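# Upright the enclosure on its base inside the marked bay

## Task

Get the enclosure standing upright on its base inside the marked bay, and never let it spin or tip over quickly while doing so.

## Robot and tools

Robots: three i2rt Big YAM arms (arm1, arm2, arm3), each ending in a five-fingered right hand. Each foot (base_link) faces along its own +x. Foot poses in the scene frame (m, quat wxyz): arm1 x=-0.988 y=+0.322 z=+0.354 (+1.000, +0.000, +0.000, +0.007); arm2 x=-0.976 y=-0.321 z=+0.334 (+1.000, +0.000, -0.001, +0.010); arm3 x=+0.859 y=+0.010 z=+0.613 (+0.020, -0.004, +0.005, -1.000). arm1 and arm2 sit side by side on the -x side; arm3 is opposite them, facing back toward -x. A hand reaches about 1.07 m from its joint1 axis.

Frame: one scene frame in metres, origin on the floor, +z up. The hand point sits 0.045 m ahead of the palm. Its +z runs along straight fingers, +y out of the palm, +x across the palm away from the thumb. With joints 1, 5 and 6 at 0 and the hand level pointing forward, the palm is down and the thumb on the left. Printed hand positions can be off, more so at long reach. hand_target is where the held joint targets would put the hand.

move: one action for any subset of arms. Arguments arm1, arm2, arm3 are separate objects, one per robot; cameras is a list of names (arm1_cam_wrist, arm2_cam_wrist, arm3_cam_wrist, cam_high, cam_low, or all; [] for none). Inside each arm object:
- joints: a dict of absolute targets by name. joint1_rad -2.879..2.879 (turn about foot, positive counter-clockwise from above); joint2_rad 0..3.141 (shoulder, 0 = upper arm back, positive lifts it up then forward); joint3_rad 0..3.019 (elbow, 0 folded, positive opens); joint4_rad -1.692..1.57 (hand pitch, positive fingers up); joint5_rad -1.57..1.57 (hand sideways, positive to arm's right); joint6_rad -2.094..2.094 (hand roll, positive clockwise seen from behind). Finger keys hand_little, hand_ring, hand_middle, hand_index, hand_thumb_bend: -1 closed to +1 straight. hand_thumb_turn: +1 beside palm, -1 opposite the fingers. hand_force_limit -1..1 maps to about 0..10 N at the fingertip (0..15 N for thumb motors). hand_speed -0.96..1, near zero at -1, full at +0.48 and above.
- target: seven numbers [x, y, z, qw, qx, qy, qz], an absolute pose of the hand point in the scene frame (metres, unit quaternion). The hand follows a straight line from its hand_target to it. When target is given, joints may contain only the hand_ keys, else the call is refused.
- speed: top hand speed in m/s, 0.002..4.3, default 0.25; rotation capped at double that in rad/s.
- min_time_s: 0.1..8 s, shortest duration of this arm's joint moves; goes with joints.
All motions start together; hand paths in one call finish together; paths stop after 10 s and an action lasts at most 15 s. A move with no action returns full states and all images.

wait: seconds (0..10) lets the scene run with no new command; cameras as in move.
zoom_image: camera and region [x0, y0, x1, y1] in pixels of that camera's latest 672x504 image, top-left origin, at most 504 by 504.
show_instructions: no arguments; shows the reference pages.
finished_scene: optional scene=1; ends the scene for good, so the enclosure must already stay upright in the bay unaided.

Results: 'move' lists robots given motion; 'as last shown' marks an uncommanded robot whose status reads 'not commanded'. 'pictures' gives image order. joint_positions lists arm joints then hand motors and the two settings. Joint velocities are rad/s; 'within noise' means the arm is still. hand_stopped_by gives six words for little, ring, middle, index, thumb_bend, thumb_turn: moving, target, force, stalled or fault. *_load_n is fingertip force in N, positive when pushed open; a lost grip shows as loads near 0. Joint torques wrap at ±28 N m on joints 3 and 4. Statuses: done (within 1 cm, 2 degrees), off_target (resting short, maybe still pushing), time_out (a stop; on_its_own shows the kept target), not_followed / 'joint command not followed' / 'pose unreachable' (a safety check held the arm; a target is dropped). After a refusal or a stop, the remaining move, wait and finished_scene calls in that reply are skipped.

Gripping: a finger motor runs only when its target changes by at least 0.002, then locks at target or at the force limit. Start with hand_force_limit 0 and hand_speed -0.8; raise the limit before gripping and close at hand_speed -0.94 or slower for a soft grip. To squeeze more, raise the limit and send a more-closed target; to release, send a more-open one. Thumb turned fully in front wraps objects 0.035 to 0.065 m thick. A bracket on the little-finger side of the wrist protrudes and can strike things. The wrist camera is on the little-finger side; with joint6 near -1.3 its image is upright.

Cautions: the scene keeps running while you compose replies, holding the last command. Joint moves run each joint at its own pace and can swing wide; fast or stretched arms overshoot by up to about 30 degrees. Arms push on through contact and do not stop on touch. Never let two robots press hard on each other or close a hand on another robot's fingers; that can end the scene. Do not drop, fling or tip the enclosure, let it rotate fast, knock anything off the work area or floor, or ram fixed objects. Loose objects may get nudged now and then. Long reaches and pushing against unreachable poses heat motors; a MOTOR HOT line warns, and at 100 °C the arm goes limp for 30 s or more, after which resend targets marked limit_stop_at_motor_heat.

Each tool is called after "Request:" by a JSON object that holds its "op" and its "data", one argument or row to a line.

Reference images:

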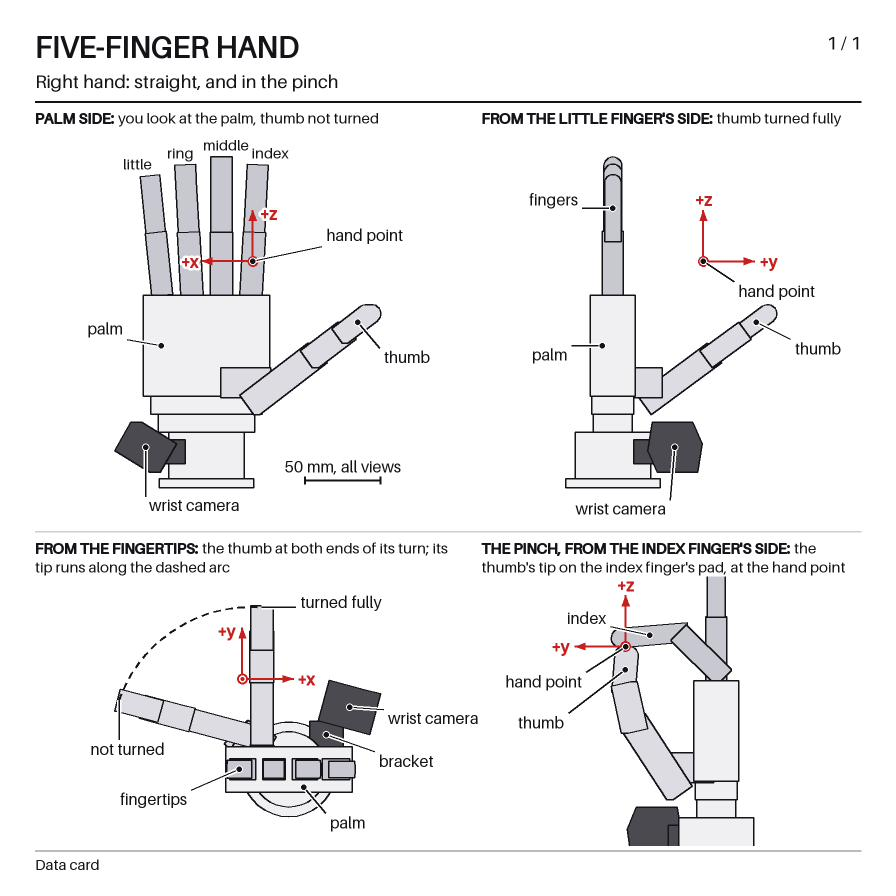

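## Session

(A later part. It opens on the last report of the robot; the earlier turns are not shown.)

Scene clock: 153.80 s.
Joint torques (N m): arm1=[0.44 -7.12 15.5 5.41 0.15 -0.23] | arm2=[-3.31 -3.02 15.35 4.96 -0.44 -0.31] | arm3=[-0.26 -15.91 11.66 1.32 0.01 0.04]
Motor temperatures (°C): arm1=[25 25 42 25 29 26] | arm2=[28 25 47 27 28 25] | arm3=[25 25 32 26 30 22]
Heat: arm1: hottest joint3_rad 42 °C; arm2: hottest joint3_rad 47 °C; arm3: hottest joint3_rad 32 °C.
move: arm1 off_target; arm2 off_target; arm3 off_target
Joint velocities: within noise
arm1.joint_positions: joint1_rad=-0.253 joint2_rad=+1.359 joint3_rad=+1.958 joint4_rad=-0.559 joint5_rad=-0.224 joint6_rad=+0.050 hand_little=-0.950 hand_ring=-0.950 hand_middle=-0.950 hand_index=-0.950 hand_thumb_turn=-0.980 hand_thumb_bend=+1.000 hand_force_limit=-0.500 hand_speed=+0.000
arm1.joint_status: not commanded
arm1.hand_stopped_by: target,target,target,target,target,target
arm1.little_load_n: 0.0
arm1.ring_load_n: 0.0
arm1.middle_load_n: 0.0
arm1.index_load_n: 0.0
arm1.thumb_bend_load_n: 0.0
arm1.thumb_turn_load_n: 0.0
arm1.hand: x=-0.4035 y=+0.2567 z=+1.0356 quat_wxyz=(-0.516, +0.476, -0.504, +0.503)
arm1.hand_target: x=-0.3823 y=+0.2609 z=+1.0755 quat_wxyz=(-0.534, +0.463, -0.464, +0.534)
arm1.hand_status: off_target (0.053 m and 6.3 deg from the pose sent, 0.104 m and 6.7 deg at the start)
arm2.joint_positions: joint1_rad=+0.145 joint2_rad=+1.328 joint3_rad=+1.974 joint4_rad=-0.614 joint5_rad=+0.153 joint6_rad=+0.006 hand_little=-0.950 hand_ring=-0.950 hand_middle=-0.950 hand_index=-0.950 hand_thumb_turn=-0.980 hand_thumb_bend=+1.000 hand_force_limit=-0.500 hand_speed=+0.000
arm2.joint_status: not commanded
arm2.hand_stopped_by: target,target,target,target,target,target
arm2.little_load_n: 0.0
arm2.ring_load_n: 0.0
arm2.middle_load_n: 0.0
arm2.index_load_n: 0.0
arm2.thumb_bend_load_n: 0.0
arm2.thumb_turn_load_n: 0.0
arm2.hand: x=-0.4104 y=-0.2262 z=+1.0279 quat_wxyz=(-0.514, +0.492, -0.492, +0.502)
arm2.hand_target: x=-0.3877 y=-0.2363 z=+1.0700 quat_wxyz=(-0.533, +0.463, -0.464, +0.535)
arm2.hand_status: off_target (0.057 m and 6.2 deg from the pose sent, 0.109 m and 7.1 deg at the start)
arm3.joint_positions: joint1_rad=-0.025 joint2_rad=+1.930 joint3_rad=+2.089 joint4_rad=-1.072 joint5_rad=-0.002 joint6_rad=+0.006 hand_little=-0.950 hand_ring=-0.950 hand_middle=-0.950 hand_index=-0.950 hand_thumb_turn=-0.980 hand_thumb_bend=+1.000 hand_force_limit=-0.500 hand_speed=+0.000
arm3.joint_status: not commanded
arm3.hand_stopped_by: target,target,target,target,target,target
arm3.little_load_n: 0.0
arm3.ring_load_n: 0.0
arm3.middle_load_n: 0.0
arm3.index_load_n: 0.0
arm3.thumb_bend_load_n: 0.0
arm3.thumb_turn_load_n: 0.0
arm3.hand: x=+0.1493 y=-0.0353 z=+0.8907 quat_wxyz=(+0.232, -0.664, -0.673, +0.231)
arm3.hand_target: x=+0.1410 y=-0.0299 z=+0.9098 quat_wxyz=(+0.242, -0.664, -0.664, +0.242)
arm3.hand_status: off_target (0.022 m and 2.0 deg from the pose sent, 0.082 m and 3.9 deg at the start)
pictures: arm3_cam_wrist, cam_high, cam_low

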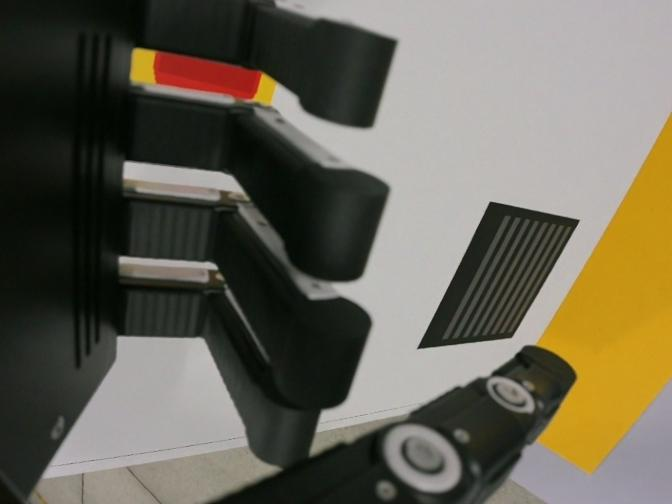

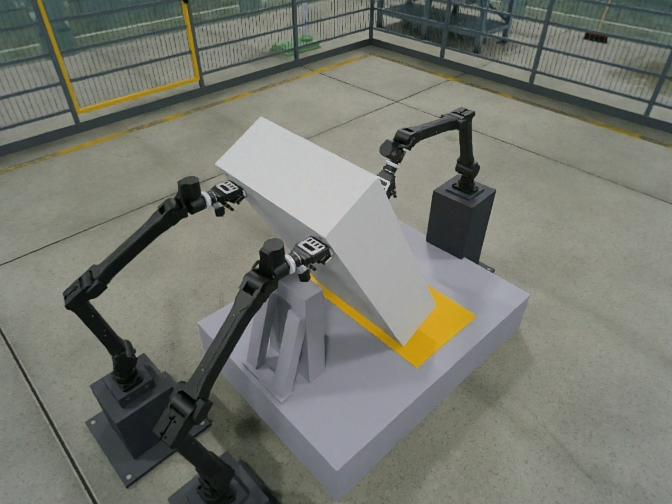

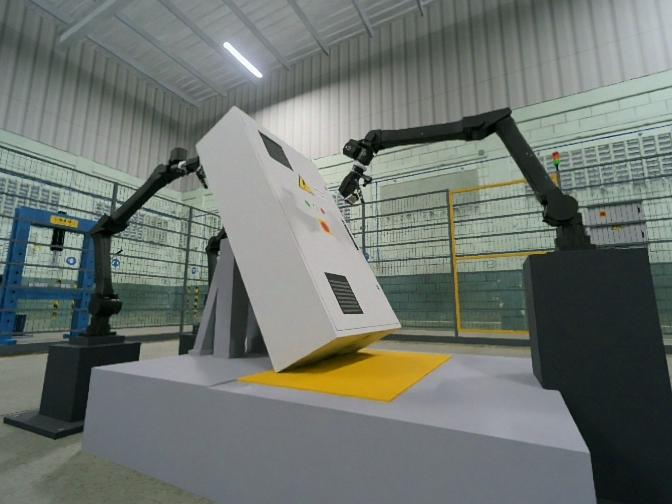

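Request:
{"op": "move", "data": {
  "arm1": {"target": [-0.333, 0.26, 1.092, 0.5337, -0.4639, 0.4639, -0.5337], "speed": 0.03},
  "arm2": {"target": [-0.337, -0.235, 1.087, 0.5337, -0.4639, 0.4639, -0.5337], "speed": 0.03},
  "cameras": ["cam_high", "cam_low", "arm3_cam_wrist"]
}}

Request:
{"op": "zoom_image", "data": {
  "camera": "cam_low",
  "region": [140, 100, 420, 390]
}}

Scene clock: 158.03 s.
Joint torques (N m): arm1=[0.09 -10.75 13.82 4.74 0.12 -0.27] | arm2=[-2.96 -6.48 13.52 4.25 -0.4 -0.28] | arm3=[-0.15 -15.91 11.67 1.32 0.01 0.04]
Motor temperatures (°C): arm1=[25 25 43 25 29 26] | arm2=[28 25 48 27 28 25] | arm3=[25 25 34 26 30 22]
Heat: arm1: hottest joint3_rad 43 °C; arm2: hottest joint3_rad 48 °C; arm3: hottest joint3_rad 34 °C.
move: arm1 off_target; arm2 off_target
Joint velocities: within noise
arm1.joint_positions: joint1_rad=-0.228 joint2_rad=+1.528 joint3_rad=+2.202 joint4_rad=-0.613 joint5_rad=-0.203 joint6_rad=+0.050 hand_little=-0.950 hand_ring=-0.950 hand_middle=-0.950 hand_index=-0.950 hand_thumb_turn=-0.980 hand_thumb_bend=+1.000 hand_force_limit=-0.500 hand_speed=+0.000
arm1.joint_status: not commanded
arm1.hand_stopped_by: target,target,target,target,target,target
arm1.little_load_n: -0.5
arm1.ring_load_n: 0.0
arm1.middle_load_n: 0.0
arm1.index_load_n: 0.0
arm1.thumb_bend_load_n: 0.0
arm1.thumb_turn_load_n: 0.0
arm1.hand: x=-0.3541 y=+0.2568 z=+1.0614 quat_wxyz=(-0.521, +0.473, -0.497, +0.508)
arm1.hand_target: x=-0.3375 y=+0.2606 z=+1.0891 quat_wxyz=(-0.534, +0.463, -0.464, +0.534)
arm1.hand_status: off_target (0.037 m and 5.1 deg from the pose sent, 0.090 m and 6.4 deg at the start)
arm2.joint_positions: joint1_rad=+0.127 joint2_rad=+1.505 joint3_rad=+2.224 joint4_rad=-0.663 joint5_rad=+0.138 joint6_rad=+0.006 hand_little=-0.950 hand_ring=-0.950 hand_middle=-0.950 hand_index=-0.950 hand_thumb_turn=-0.980 hand_thumb_bend=+1.000 hand_force_limit=-0.500 hand_speed=+0.000
arm2.joint_status: not commanded
arm2.hand_stopped_by: target,target,target,target,target,target
arm2.little_load_n: 0.0
arm2.ring_load_n: 0.0
arm2.middle_load_n: 0.0
arm2.index_load_n: 0.0
arm2.thumb_bend_load_n: 0.0
arm2.thumb_turn_load_n: 0.0
arm2.hand: x=-0.3583 y=-0.2263 z=+1.0547 quat_wxyz=(-0.520, +0.484, -0.487, +0.508)
arm2.hand_target: x=-0.3417 y=-0.2358 z=+1.0840 quat_wxyz=(-0.534, +0.463, -0.463, +0.535)
arm2.hand_status: off_target (0.040 m and 4.8 deg from the pose sent, 0.095 m and 6.2 deg at the start)
arm3: as last shown
pictures: arm3_cam_wrist, cam_high, cam_low

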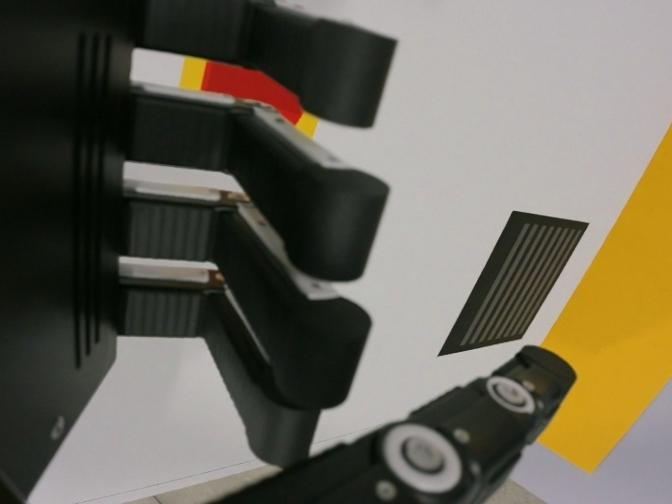

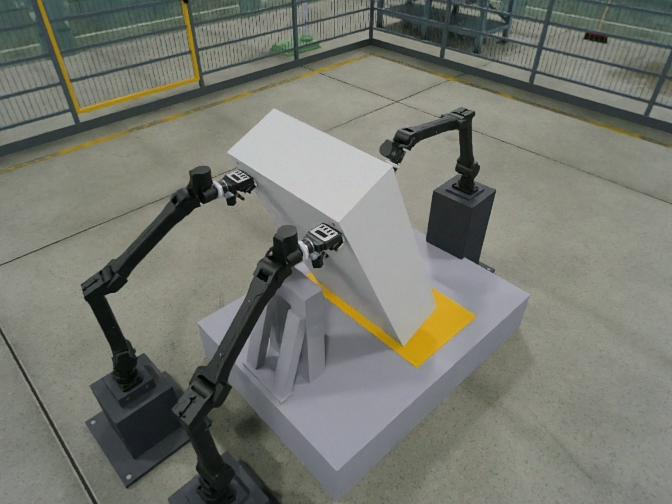

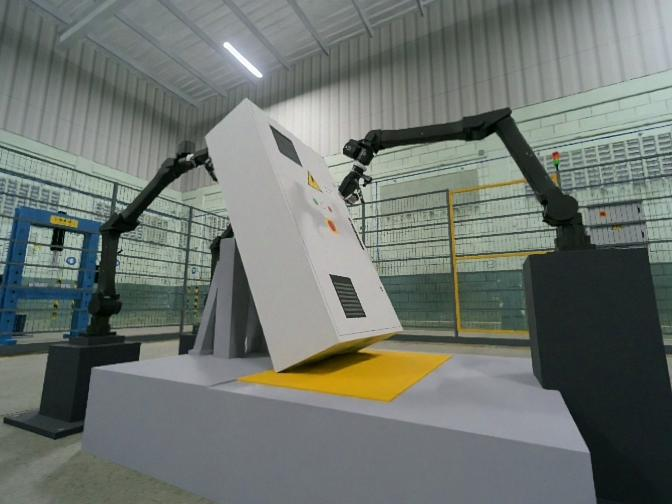

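Scaled by 1.738 from the camera's image (finer frame: 960x720).

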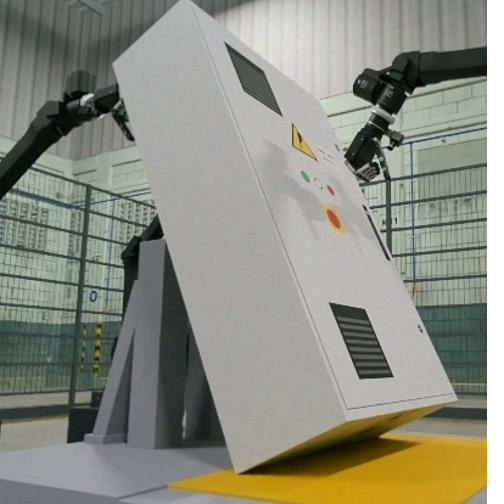

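Request:
{"op": "move", "data": {
  "arm1": {"target": [-0.282, 0.26, 1.107, 0.5337, -0.4639, 0.4639, -0.5337], "speed": 0.03},
  "arm2": {"target": [-0.286, -0.235, 1.101, 0.5337, -0.4639, 0.4639, -0.5337], "speed": 0.03},
  "cameras": ["cam_high", "cam_low", "arm3_cam_wrist"]
}}

Request:
{"op": "zoom_image", "data": {
  "camera": "cam_low",
  "region": [140, 80, 440, 390]
}}

Request:
{"op": "zoom_image", "data": {
  "camera": "cam_high",
  "region": [200, 80, 480, 360]
}}

Scene clock: 163.17 s.
Joint torques (N m): arm1=[1.03 -13.63 9.69 3.99 -0.16 -0.3] | arm2=[-2.49 -9.64 8.59 3.26 -0.32 -0.25] | arm3=[-0.09 -15.97 11.66 1.29 0.01 0.04]
Motor temperatures (°C): arm1=[25 25 42 25 29 26] | arm2=[28 25 48 27 28 25] | arm3=[25 25 35 26 30 22]
Heat: arm1: hottest joint3_rad 42 °C; arm2: hottest joint3_rad 48 °C; arm3: hottest joint3_rad 35 °C.
move: arm1 off_target; arm2 off_target
Joint velocities: within noise
arm1.joint_positions: joint1_rad=-0.220 joint2_rad=+1.812 joint3_rad=+2.720 joint4_rad=-0.783 joint5_rad=-0.174 joint6_rad=+0.050 hand_little=-0.950 hand_ring=-0.950 hand_middle=-0.950 hand_index=-0.950 hand_thumb_turn=-0.980 hand_thumb_bend=+1.000 hand_force_limit=-0.500 hand_speed=+0.000
arm1.joint_status: not commanded
arm1.hand_stopped_by: target,target,target,target,target,target
arm1.little_load_n: -1.5
arm1.ring_load_n: 0.0
arm1.middle_load_n: 0.0
arm1.index_load_n: 0.0
arm1.thumb_bend_load_n: 0.0
arm1.thumb_turn_load_n: 0.0
arm1.hand: x=-0.3101 y=+0.2473 z=+1.1113 quat_wxyz=(-0.529, +0.454, -0.482, +0.530)
arm1.hand_target: x=-0.2848 y=+0.2606 z=+1.1048 quat_wxyz=(-0.535, +0.462, -0.463, +0.535)
arm1.hand_status: off_target (0.031 m and 2.5 deg from the pose sent, 0.085 m and 5.1 deg at the start)
arm2.joint_positions: joint1_rad=+0.105 joint2_rad=+1.813 joint3_rad=+2.783 joint4_rad=-0.836 joint5_rad=+0.121 joint6_rad=+0.006 hand_little=-0.950 hand_ring=-0.950 hand_middle=-0.950 hand_index=-0.950 hand_thumb_turn=-0.980 hand_thumb_bend=+1.000 hand_force_limit=-0.500 hand_speed=+0.000
arm2.joint_status: not commanded
arm2.hand_stopped_by: target,target,target,target,target,target
arm2.little_load_n: -1.5
arm2.ring_load_n: -1.5
arm2.middle_load_n: 0.0
arm2.index_load_n: 0.0
arm2.thumb_bend_load_n: 0.0
arm2.thumb_turn_load_n: 0.0
arm2.hand: x=-0.3121 y=-0.2306 z=+1.1088 quat_wxyz=(-0.540, +0.460, -0.470, +0.526)
arm2.hand_target: x=-0.2879 y=-0.2355 z=+1.0992 quat_wxyz=(-0.535, +0.462, -0.462, +0.535)
arm2.hand_status: off_target (0.028 m and 1.4 deg from the pose sent, 0.086 m and 4.9 deg at the start)
arm3: as last shown
pictures: arm3_cam_wrist, cam_high, cam_low

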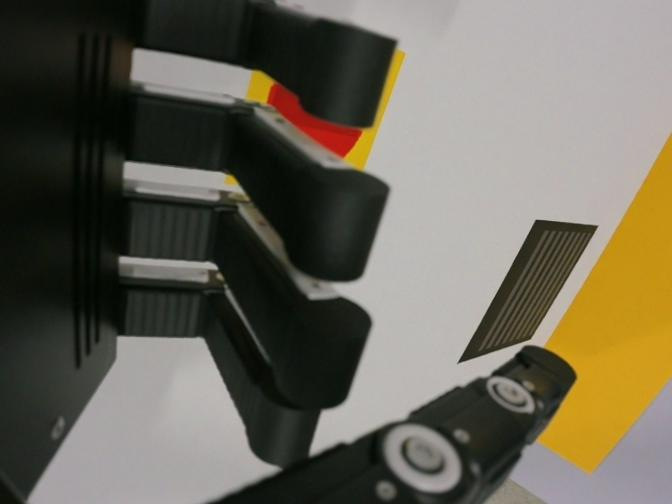

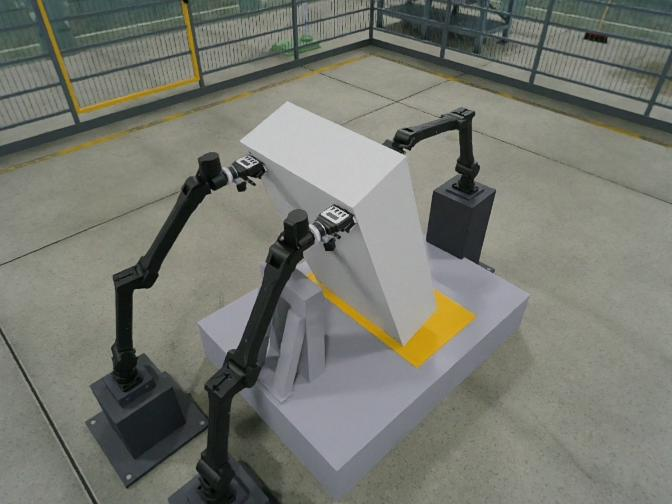

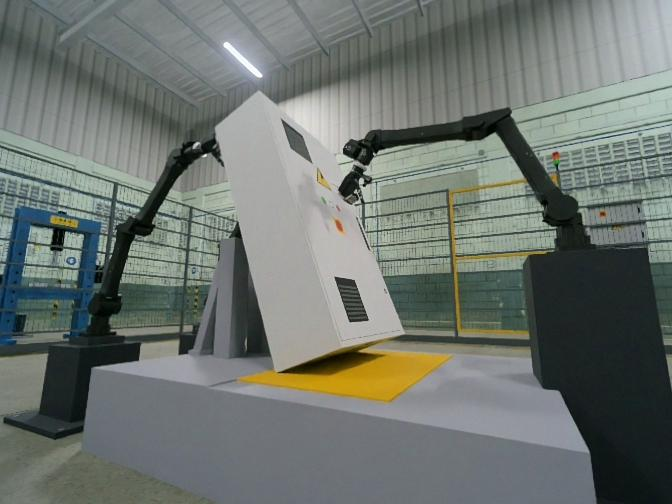

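Scaled by 1.626 from the camera's image (finer frame: 960x720).

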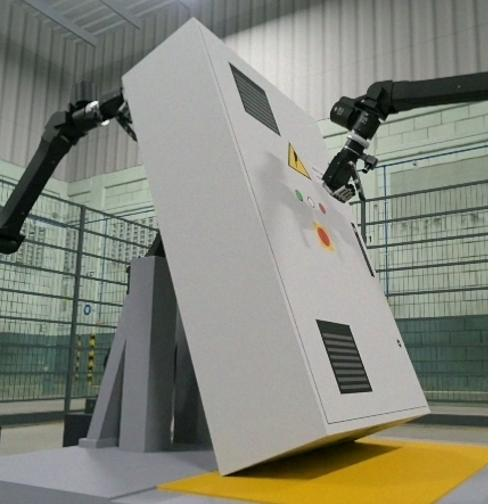

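Scaled by 1.800 from the camera's image (finer frame: 960x720).

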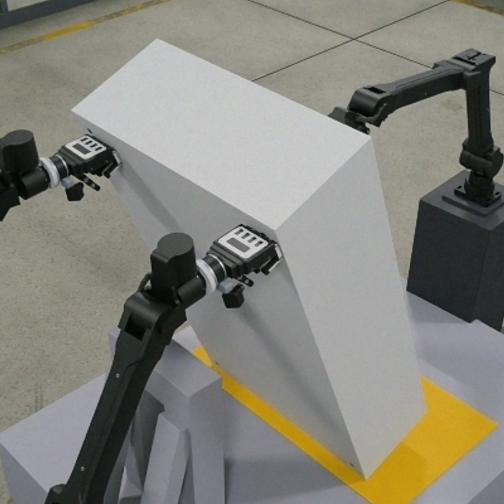

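Request:
{"op": "move", "data": {
  "arm1": {"target": [-0.248, 0.26, 1.01, 0.5337, -0.4639, 0.4639, -0.5337], "speed": 0.05},
  "arm2": {"target": [-0.25, -0.235, 1.01, 0.5337, -0.4639, 0.4639, -0.5337], "speed": 0.05},
  "cameras": ["cam_high", "cam_low"]
}}

Request:
{"op": "zoom_image", "data": {
  "camera": "cam_low",
  "region": [140, 80, 440, 390]
}}

Request:
{"op": "zoom_image", "data": {
  "camera": "cam_high",
  "region": [200, 80, 480, 360]
}}

Scene clock: 171.20 s.
Joint torques (N m): arm1=[1.26 -7.06 5.53 4.11 -0.64 -0.2] | arm2=[-2.73 -3.37 5.15 3.49 0.15 -0.24] | arm3=[-0.21 -15.85 11.67 1.31 0.01 0.04]
Motor temperatures (°C): arm1=[25 25 42 25 29 26] | arm2=[28 25 47 26 28 25] | arm3=[25 25 36 26 30 22]
Heat: arm1: hottest joint3_rad 42 °C; arm2: hottest joint3_rad 47 °C; arm3: hottest joint3_rad 36 °C.
move: arm1 off_target; arm2 off_target
Joint velocities: within noise
arm1.joint_positions: joint1_rad=-0.220 joint2_rad=+1.536 joint3_rad=+2.156 joint4_rad=-0.391 joint5_rad=-0.159 joint6_rad=+0.037 hand_little=-0.950 hand_ring=-0.950 hand_middle=-0.950 hand_index=-0.950 hand_thumb_turn=-0.980 hand_thumb_bend=+1.000 hand_force_limit=-0.500 hand_speed=+0.000
arm1.joint_status: not commanded
arm1.hand_stopped_by: target,target,target,target,target,target
arm1.little_load_n: -6.0
arm1.ring_load_n: 0.0
arm1.middle_load_n: 0.0
arm1.index_load_n: -1.0
arm1.thumb_bend_load_n: 0.0
arm1.thumb_turn_load_n: 0.0
arm1.hand: x=-0.3339 y=+0.2484 z=+1.0894 quat_wxyz=(-0.541, +0.430, -0.450, +0.565)
arm1.hand_target: x=-0.2715 y=+0.2603 z=+1.0168 quat_wxyz=(-0.533, +0.464, -0.464, +0.534)
arm1.hand_status: off_target (0.118 m and 5.6 deg from the pose sent, 0.119 m and 2.5 deg at the start; pose on its path clipped on 34 of 84 steps)
arm2.joint_positions: joint1_rad=+0.106 joint2_rad=+1.513 joint3_rad=+2.200 joint4_rad=-0.458 joint5_rad=+0.106 joint6_rad=+0.006 hand_little=-0.950 hand_ring=-0.950 hand_middle=-0.950 hand_index=-0.950 hand_thumb_turn=-0.980 hand_thumb_bend=+1.000 hand_force_limit=-0.500 hand_speed=+0.000
arm2.joint_status: not commanded
arm2.hand_stopped_by: target,target,target,target,target,target
arm2.little_load_n: -3.5
arm2.ring_load_n: -2.5
arm2.middle_load_n: 0.0
arm2.index_load_n: 0.0
arm2.thumb_bend_load_n: 0.0
arm2.thumb_turn_load_n: 0.0
arm2.hand: x=-0.3431 y=-0.2310 z=+1.0928 quat_wxyz=(-0.567, +0.436, -0.443, +0.540)
arm2.hand_target: x=-0.2784 y=-0.2360 z=+1.0211 quat_wxyz=(-0.534, +0.464, -0.464, +0.533)
arm2.hand_status: off_target (0.125 m and 5.6 deg from the pose sent, 0.117 m and 1.4 deg at the start; pose on its path clipped on 37 of 84 steps)
arm3: as last shown

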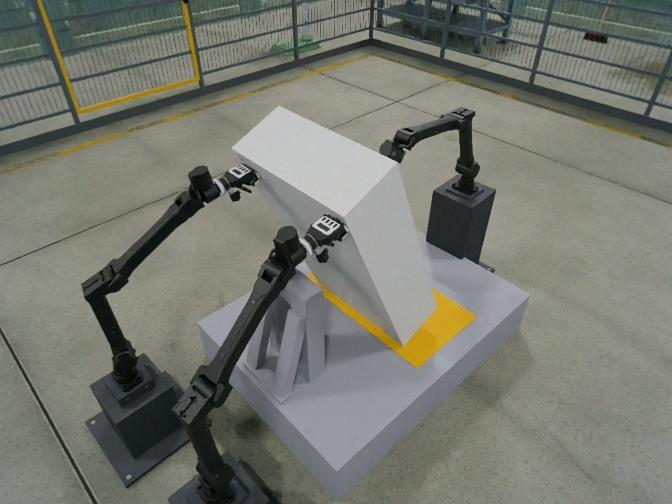

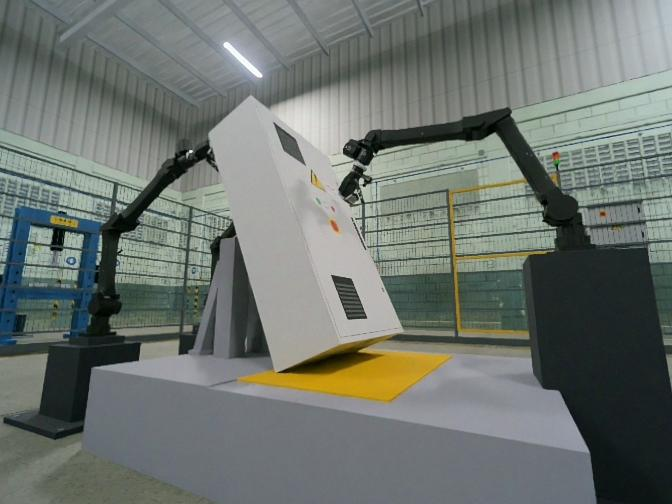

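Scaled by 1.626 from the camera's image (finer frame: 960x720).

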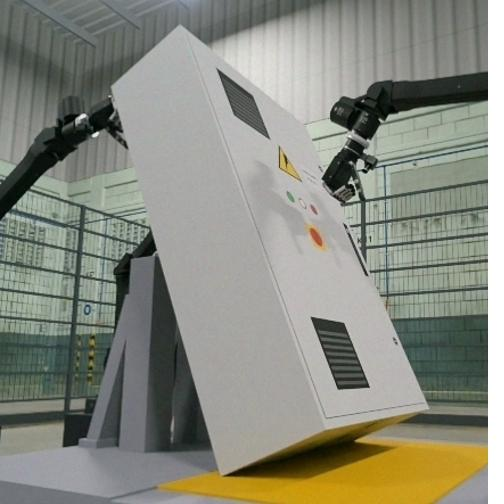

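Scaled by 1.800 from the camera's image (finer frame: 960x720).

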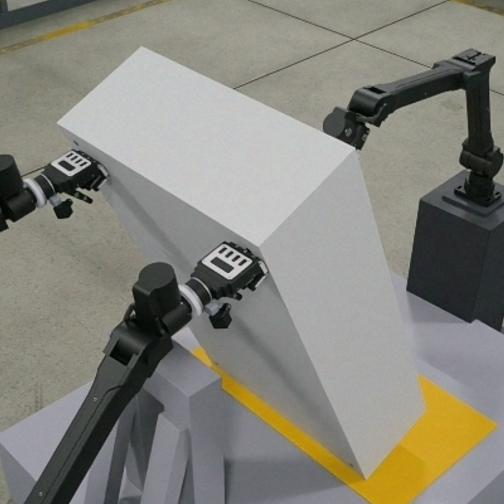

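Request:
{"op": "move", "data": {
  "arm1": {"target": [-0.30, 0.26, 1.10, 0.5337, -0.4639, 0.4639, -0.5337], "speed": 0.05},
  "arm2": {"target": [-0.305, -0.235, 1.095, 0.5337, -0.4639, 0.4639, -0.5337], "speed": 0.05},
  "cameras": ["cam_low"]
}}

Scene clock: 177.43 s.
Joint torques (N m): arm1=[0.67 -12.16 11.34 4.15 -0.25 -0.16] | arm2=[-2.14 -7.53 10.11 3.18 -0.09 -0.25] | arm3=[-0.15 -15.85 11.67 1.29 0.01 0.04]
Motor temperatures (°C): arm1=[25 25 41 25 29 26] | arm2=[28 25 46 26 28 25] | arm3=[25 25 37 26 30 22]
Heat: arm1: hottest joint3_rad 41 °C; arm2: hottest joint3_rad 46 °C; arm3: hottest joint3_rad 37 °C.
move: arm1 off_target; arm2 off_target
Joint velocities: within noise
arm1.joint_positions: joint1_rad=-0.222 joint2_rad=+1.673 joint3_rad=+2.464 joint4_rad=-0.685 joint5_rad=-0.179 joint6_rad=+0.037 hand_little=-0.950 hand_ring=-0.950 hand_middle=-0.950 hand_index=-0.950 hand_thumb_turn=-0.980 hand_thumb_bend=+1.000 hand_force_limit=-0.500 hand_speed=+0.000
arm1.joint_status: not commanded
arm1.hand_stopped_by: target,target,target,target,target,target
arm1.little_load_n: -0.5
arm1.ring_load_n: 0.0
arm1.middle_load_n: 0.0
arm1.index_load_n: 0.0
arm1.thumb_bend_load_n: 0.0
arm1.thumb_turn_load_n: 0.0
arm1.hand: x=-0.3273 y=+0.2501 z=+1.0948 quat_wxyz=(-0.523, +0.462, -0.484, +0.528)
arm1.hand_target: x=-0.3028 y=+0.2606 z=+1.0975 quat_wxyz=(-0.534, +0.463, -0.464, +0.534)
arm1.hand_status: off_target (0.029 m and 2.7 deg from the pose sent, 0.037 m and 5.6 deg at the start)
arm2.joint_positions: joint1_rad=+0.106 joint2_rad=+1.658 joint3_rad=+2.507 joint4_rad=-0.725 joint5_rad=+0.120 joint6_rad=+0.006 hand_little=-0.950 hand_ring=-0.950 hand_middle=-0.950 hand_index=-0.950 hand_thumb_turn=-0.980 hand_thumb_bend=+1.000 hand_force_limit=-0.500 hand_speed=+0.000
arm2.joint_status: not commanded
arm2.hand_stopped_by: target,target,target,target,target,target
arm2.little_load_n: -0.5
arm2.ring_load_n: 0.0
arm2.middle_load_n: 0.0
arm2.index_load_n: 0.0
arm2.thumb_bend_load_n: 0.0
arm2.thumb_turn_load_n: 0.0
arm2.hand: x=-0.3323 y=-0.2323 z=+1.0978 quat_wxyz=(-0.537, +0.464, -0.472, +0.523)
arm2.hand_target: x=-0.3070 y=-0.2355 z=+1.0932 quat_wxyz=(-0.534, +0.463, -0.463, +0.534)
arm2.hand_status: off_target (0.028 m and 1.6 deg from the pose sent, 0.038 m and 5.6 deg at the start)
arm3: as last shown
arm3.thumb_bend_load_n: -0.5

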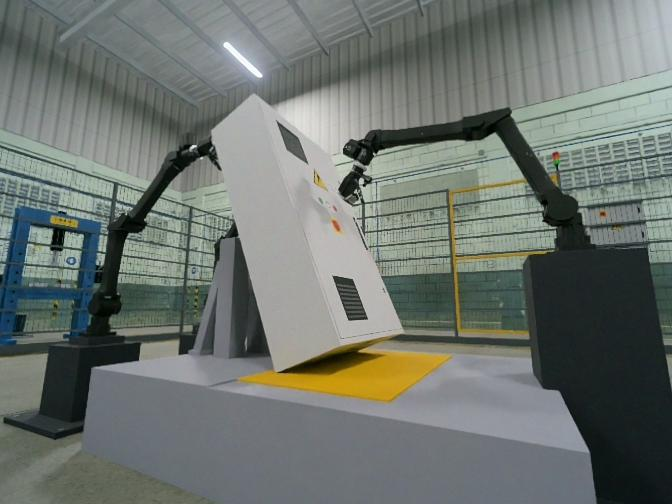

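Request:
{"op": "move", "data": {
  "arm1": {"target": [-0.275, 0.26, 1.125, 0.5337, -0.4639, 0.4639, -0.5337], "speed": 0.03},
  "arm2": {"target": [-0.39, -0.235, 1.065, 0.5337, -0.4639, 0.4639, -0.5337], "speed": 0.05},
  "cameras": ["cam_low", "cam_high"]
}}

Request:
{"op": "zoom_image", "data": {
  "camera": "cam_high",
  "region": [200, 80, 480, 360]
}}

Scene clock: 181.33 s.
Joint torques (N m): arm1=[1.55 -9.29 7.42 5.9 -0.18 -0.21] | arm2=[-1.03 -9.7 6.34 2.62 0.16 -0.19] | arm3=[-0.26 -15.85 11.67 1.29 0.01 0.04]
Motor temperatures (°C): arm1=[25 25 41 25 29 26] | arm2=[28 25 45 26 28 25] | arm3=[25 25 37 26 30 22]
Heat: arm1: hottest joint3_rad 41 °C; arm2: hottest joint3_rad 45 °C; arm3: hottest joint3_rad 37 °C.
move: arm1 off_target; arm2 done
Joint velocities: within noise
arm1.joint_positions: joint1_rad=-0.225 joint2_rad=+1.848 joint3_rad=+2.900 joint4_rad=-0.890 joint5_rad=-0.167 joint6_rad=+0.046 hand_little=-0.951 hand_ring=-0.950 hand_middle=-0.950 hand_index=-0.950 hand_thumb_turn=-0.980 hand_thumb_bend=+1.000 hand_force_limit=-0.500 hand_speed=+0.000
arm1.joint_status: not commanded
arm1.hand_stopped_by: target,target,target,target,target,target
arm1.little_load_n: -6.5
arm1.ring_load_n: 0.0
arm1.middle_load_n: -0.5
arm1.index_load_n: -0.5
arm1.thumb_bend_load_n: 0.0
arm1.thumb_turn_load_n: 0.0
arm1.hand: x=-0.3418 y=+0.2493 z=+1.1458 quat_wxyz=(-0.532, +0.444, -0.473, +0.544)
arm1.hand_target: x=-0.2853 y=+0.2621 z=+1.1162 quat_wxyz=(-0.540, +0.455, -0.458, +0.541)
arm1.hand_status: off_target (0.071 m and 2.7 deg from the pose sent, 0.061 m and 2.7 deg at the start; a joint's target at an end of its range on 14 of 89 steps)
arm2.joint_positions: joint1_rad=+0.116 joint2_rad=+1.389 joint3_rad=+2.070 joint4_rad=-0.547 joint5_rad=+0.140 joint6_rad=-0.003 hand_little=-0.950 hand_ring=-0.950 hand_middle=-0.950 hand_index=-0.950 hand_thumb_turn=-0.980 hand_thumb_bend=+1.000 hand_force_limit=-0.500 hand_speed=+0.000
arm2.joint_status: not commanded
arm2.hand_stopped_by: target,target,target,target,target,target
arm2.little_load_n: 0.0
arm2.ring_load_n: 0.0
arm2.middle_load_n: 0.0
arm2.index_load_n: 0.0
arm2.thumb_bend_load_n: 0.5
arm2.thumb_turn_load_n: 0.0
arm2.hand: x=-0.3892 y=-0.2381 z=+1.0668 quat_wxyz=(-0.535, +0.460, -0.470, +0.529)
arm2.hand_target: x=-0.3899 y=-0.2350 z=+1.0648 quat_wxyz=(-0.534, +0.464, -0.464, +0.533)
arm2.hand_status: done (0.004 m and 1.0 deg from the pose sent, 0.066 m and 1.6 deg at the start)
arm3: as last shown
arm3.ring_load_n: -0.5
arm3.thumb_bend_load_n: 0.0
pictures: cam_high, cam_low

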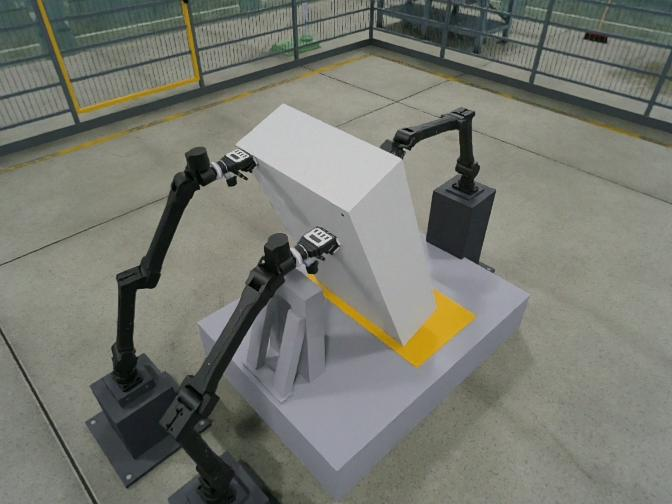

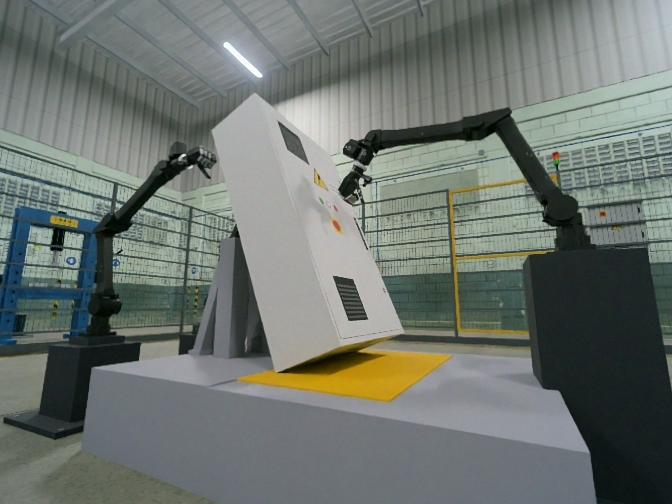

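Scaled by 1.800 from the camera's image (finer frame: 960x720).

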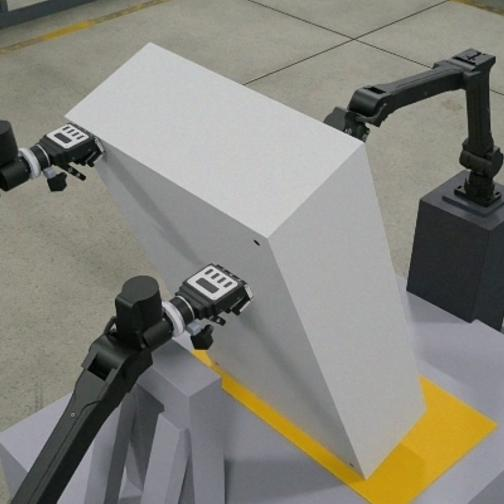

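Request:
{"op": "move", "data": {
  "arm2": {"target": [-0.285, -0.235, 0.88, 0.5172, -0.4822, 0.4822, -0.5172], "speed": 0.15}
}}

Request:
{"op": "move", "data": {
  "arm2": {"target": [-0.215, -0.235, 0.91, 0.5172, -0.4822, 0.4822, -0.5172], "speed": 0.05},
  "cameras": ["cam_low", "cam_high"]
}}

Request:
{"op": "zoom_image", "data": {
  "camera": "cam_high",
  "region": [200, 80, 480, 360]
}}

Scene clock: 185.07 s.
Joint torques (N m): arm1=[1.55 -9.35 7.45 5.9 -0.18 -0.2] | arm2=[-2.2 -11.28 8.25 2.7 -0.08 -0.08] | arm3=[-0.15 -15.91 11.66 1.28 0.01 0.04]
Motor temperatures (°C): arm1=[25 25 40 26 29 26] | arm2=[28 25 45 26 28 25] | arm3=[25 25 38 26 29 22]
Heat: arm1: hottest joint3_rad 40 °C; arm2: hottest joint3_rad 45 °C; arm3: hottest joint3_rad 38 °C.
move: arm2 off_target
Joint velocities: within noise
arm1, arm3: as last shown
arm1.joint_positions: joint1_rad=-0.225 joint2_rad=+1.848 joint3_rad=+2.900 joint4_rad=-0.891 joint5_rad=-0.167 joint6_rad=+0.046 hand_little=-0.951 hand_ring=-0.950 hand_middle=-0.950 hand_index=-0.950 hand_thumb_turn=-0.980 hand_thumb_bend=+1.000 hand_force_limit=-0.500 hand_speed=+0.000
arm1.little_load_n: -7.0
arm1.middle_load_n: 0.0
arm1.hand: x=-0.3415 y=+0.2493 z=+1.1455 quat_wxyz=(-0.532, +0.444, -0.473, +0.544)
arm1.hand_target: x=-0.2851 y=+0.2620 z=+1.1158 quat_wxyz=(-0.540, +0.455, -0.458, +0.540)
arm2.joint_positions: joint1_rad=+0.101 joint2_rad=+1.448 joint3_rad=+1.661 joint4_rad=-0.136 joint5_rad=+0.115 joint6_rad=-0.003 hand_little=-0.950 hand_ring=-0.950 hand_middle=-0.950 hand_index=-0.950 hand_thumb_turn=-0.980 hand_thumb_bend=+1.000 hand_force_limit=-0.500 hand_speed=+0.000
arm2.joint_status: not commanded
arm2.hand_stopped_by: target,target,target,target,target,target
arm2.little_load_n: 0.0
arm2.ring_load_n: 0.0
arm2.middle_load_n: 0.0
arm2.index_load_n: 0.0
arm2.thumb_bend_load_n: 0.0
arm2.thumb_turn_load_n: 0.0
arm2.hand: x=-0.2918 y=-0.2306 z=+0.8912 quat_wxyz=(-0.522, +0.480, -0.480, +0.516)
arm2.hand_target: x=-0.2852 y=-0.2350 z=+0.8801 quat_wxyz=(-0.517, +0.482, -0.482, +0.517)
arm2.hand_status: off_target (0.014 m and 0.7 deg from the pose sent, 0.214 m and 3.8 deg at the start)
arm3.ring_load_n: 0.0
pictures: none

Scene clock: 187.27 s.
Joint torques (N m): arm1=[1.44 -10.7 6.41 5.37 -0.19 -0.21] | arm2=[-2.43 -9.29 15.3 3.07 -0.31 -0.09] | arm3=[-0.21 -15.91 11.66 1.31 0.01 0.04]
Motor temperatures (°C): arm1=[25 25 40 26 29 26] | arm2=[28 25 45 26 28 25] | arm3=[25 25 38 26 29 22]
Heat: arm1: hottest joint3_rad 40 °C; arm2: hottest joint3_rad 45 °C; arm3: hottest joint3_rad 38 °C.
move: arm2 off_target
Joint velocities: within noise
arm1, arm3: as last shown
arm1.joint_positions: joint1_rad=-0.223 joint2_rad=+1.861 joint3_rad=+2.914 joint4_rad=-0.878 joint5_rad=-0.166 joint6_rad=+0.046 hand_little=-0.951 hand_ring=-0.950 hand_middle=-0.950 hand_index=-0.950 hand_thumb_turn=-0.980 hand_thumb_bend=+1.000 hand_force_limit=-0.500 hand_speed=+0.000
arm1.little_load_n: -6.0
arm1.index_load_n: 0.0
arm1.hand: x=-0.3373 y=+0.2493 z=+1.1472 quat_wxyz=(-0.535, +0.442, -0.468, +0.547)
arm1.hand_target: x=-0.2852 y=+0.2621 z=+1.1160 quat_wxyz=(-0.540, +0.455, -0.458, +0.541)
arm2.joint_positions: joint1_rad=+0.090 joint2_rad=+1.596 joint3_rad=+1.869 joint4_rad=-0.252 joint5_rad=+0.106 joint6_rad=-0.003 hand_little=-0.950 hand_ring=-0.950 hand_middle=-0.950 hand_index=-0.950 hand_thumb_turn=-0.980 hand_thumb_bend=+1.000 hand_force_limit=-0.500 hand_speed=+0.000
arm2.joint_status: not commanded
arm2.hand_stopped_by: target,target,target,target,target,target
arm2.little_load_n: 0.0
arm2.ring_load_n: 0.0
arm2.middle_load_n: 0.0
arm2.index_load_n: 0.0
arm2.thumb_bend_load_n: 0.0
arm2.thumb_turn_load_n: -0.5
arm2.hand: x=-0.2432 y=-0.2307 z=+0.8909 quat_wxyz=(-0.506, +0.495, -0.493, +0.505)
arm2.hand_target: x=-0.2191 y=-0.2355 z=+0.9079 quat_wxyz=(-0.517, +0.482, -0.482, +0.518)
arm2.hand_status: off_target (0.034 m and 2.7 deg from the pose sent, 0.079 m and 0.6 deg at the start)
pictures: cam_high, cam_low

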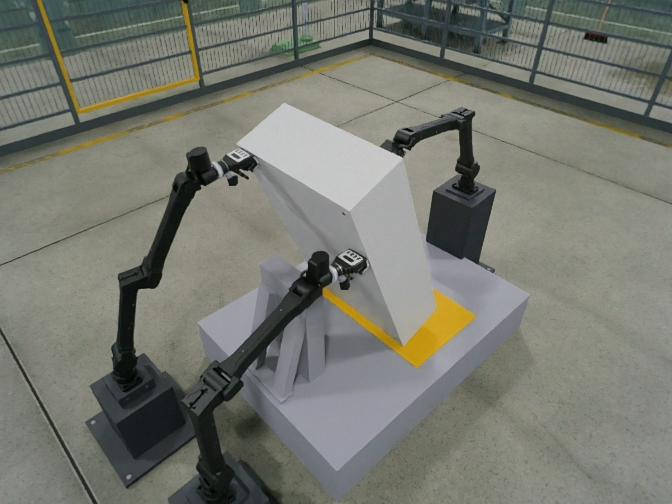

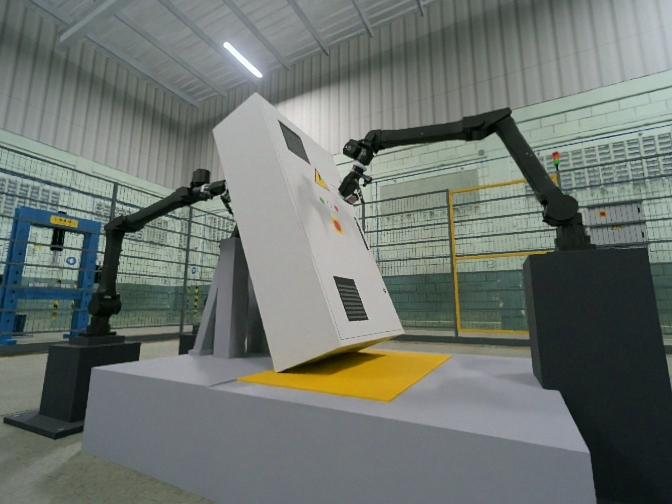

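Scaled by 1.800 from the camera's image (finer frame: 960x720).

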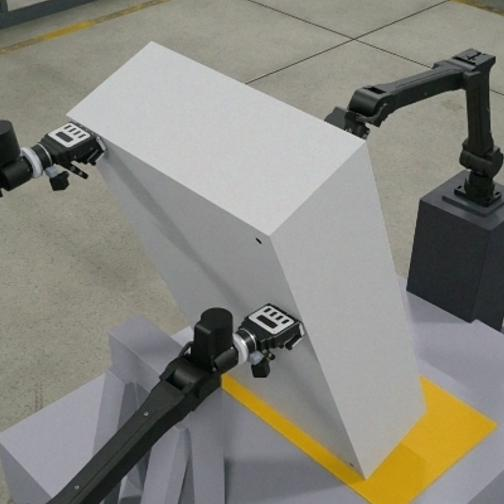

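Request:
{"op": "move", "data": {
  "arm2": {"target": [-0.175, -0.235, 0.935, 0.5172, -0.4822, 0.4822, -0.5172], "speed": 0.04},
  "cameras": ["cam_low", "cam_high", "arm3_cam_wrist"]
}}

Request:
{"op": "zoom_image", "data": {
  "camera": "cam_high",
  "region": [200, 80, 480, 360]
}}

Scene clock: 190.93 s.
Joint torques (N m): arm1=[-0.26 -18.55 6.63 3.23 -0.16 -0.21] | arm2=[-2.49 -10.58 16.17 4.18 -0.77 -0.17] | arm3=[-0.15 -15.91 11.67 1.29 0.01 0.04]
Motor temperatures (°C): arm1=[25 25 39 26 29 26] | arm2=[28 25 46 26 28 25] | arm3=[25 25 38 26 29 22]
Heat: arm1: hottest joint3_rad 39 °C; arm2: hottest joint3_rad 46 °C; arm3: hottest joint3_rad 38 °C.
move: arm2 off_target
Joint velocities: within noise
arm1: as last shown
arm1.joint_positions: joint1_rad=-0.198 joint2_rad=+1.929 joint3_rad=+2.917 joint4_rad=-0.830 joint5_rad=-0.167 joint6_rad=+0.046 hand_little=-0.950 hand_ring=-0.950 hand_middle=-0.950 hand_index=-0.950 hand_thumb_turn=-0.980 hand_thumb_bend=+1.000 hand_force_limit=-0.500 hand_speed=+0.000
arm1.little_load_n: -0.5
arm1.hand: x=-0.2925 y=+0.2578 z=+1.1170 quat_wxyz=(-0.538, +0.452, -0.468, +0.536)
arm1.hand_target: x=-0.2852 y=+0.2621 z=+1.1161 quat_wxyz=(-0.540, +0.455, -0.458, +0.541)
arm2.joint_positions: joint1_rad=+0.086 joint2_rad=+1.735 joint3_rad=+2.117 joint4_rad=-0.396 joint5_rad=+0.111 joint6_rad=+0.007 hand_little=-0.950 hand_ring=-0.950 hand_middle=-0.950 hand_index=-0.950 hand_thumb_turn=-0.980 hand_thumb_bend=+1.000 hand_force_limit=-0.500 hand_speed=+0.000
arm2.joint_status: not commanded
arm2.hand_stopped_by: target,target,target,target,target,target
arm2.little_load_n: -0.5
arm2.ring_load_n: 0.0
arm2.middle_load_n: 0.0
arm2.index_load_n: 0.0
arm2.thumb_bend_load_n: 0.0
arm2.thumb_turn_load_n: 0.0
arm2.hand: x=-0.2067 y=-0.2306 z=+0.9063 quat_wxyz=(-0.497, +0.501, -0.506, +0.497)
arm2.hand_target: x=-0.1820 y=-0.2359 z=+0.9319 quat_wxyz=(-0.517, +0.481, -0.482, +0.518)
arm2.hand_status: off_target (0.043 m and 4.8 deg from the pose sent, 0.081 m and 2.7 deg at the start)
arm3.joint_positions: joint1_rad=-0.025 joint2_rad=+1.930 joint3_rad=+2.089 joint4_rad=-1.072 joint5_rad=-0.002 joint6_rad=+0.006 hand_little=-0.950 hand_ring=-0.950 hand_middle=-0.950 hand_index=-0.950 hand_thumb_turn=-0.980 hand_thumb_bend=+1.000 hand_force_limit=-0.500 hand_speed=+0.000
arm3.joint_status: not commanded
arm3.hand_stopped_by: target,target,target,target,target,target
arm3.little_load_n: 0.0
arm3.ring_load_n: 0.0
arm3.middle_load_n: 0.0
arm3.index_load_n: 0.0
arm3.thumb_bend_load_n: 0.0
arm3.thumb_turn_load_n: 0.0
arm3.hand: x=+0.1493 y=-0.0353 z=+0.8907 quat_wxyz=(+0.232, -0.664, -0.673, +0.231)
arm3.hand_target: x=+0.1410 y=-0.0299 z=+0.9098 quat_wxyz=(+0.242, -0.664, -0.664, +0.242)
arm3.hand_status: not commanded
pictures: arm3_cam_wrist, cam_high, cam_low

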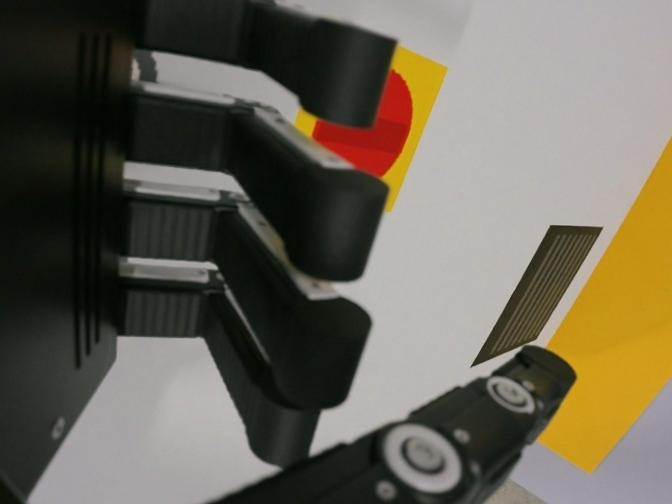

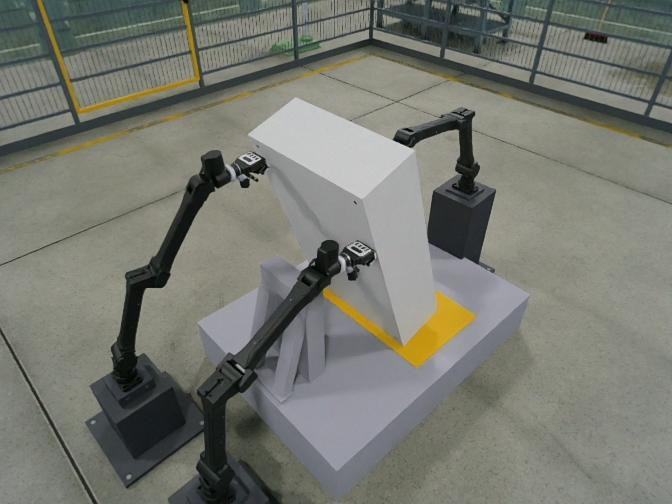

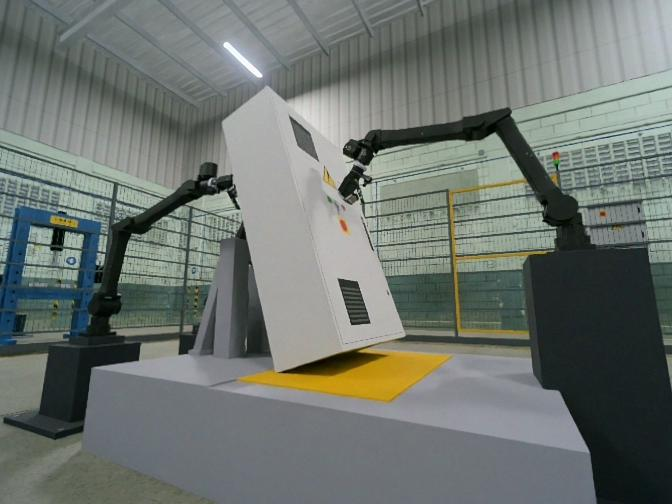

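Scaled by 1.800 from the camera's image (finer frame: 960x720).

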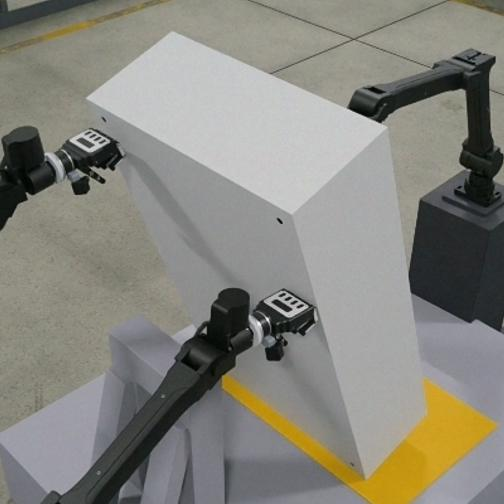

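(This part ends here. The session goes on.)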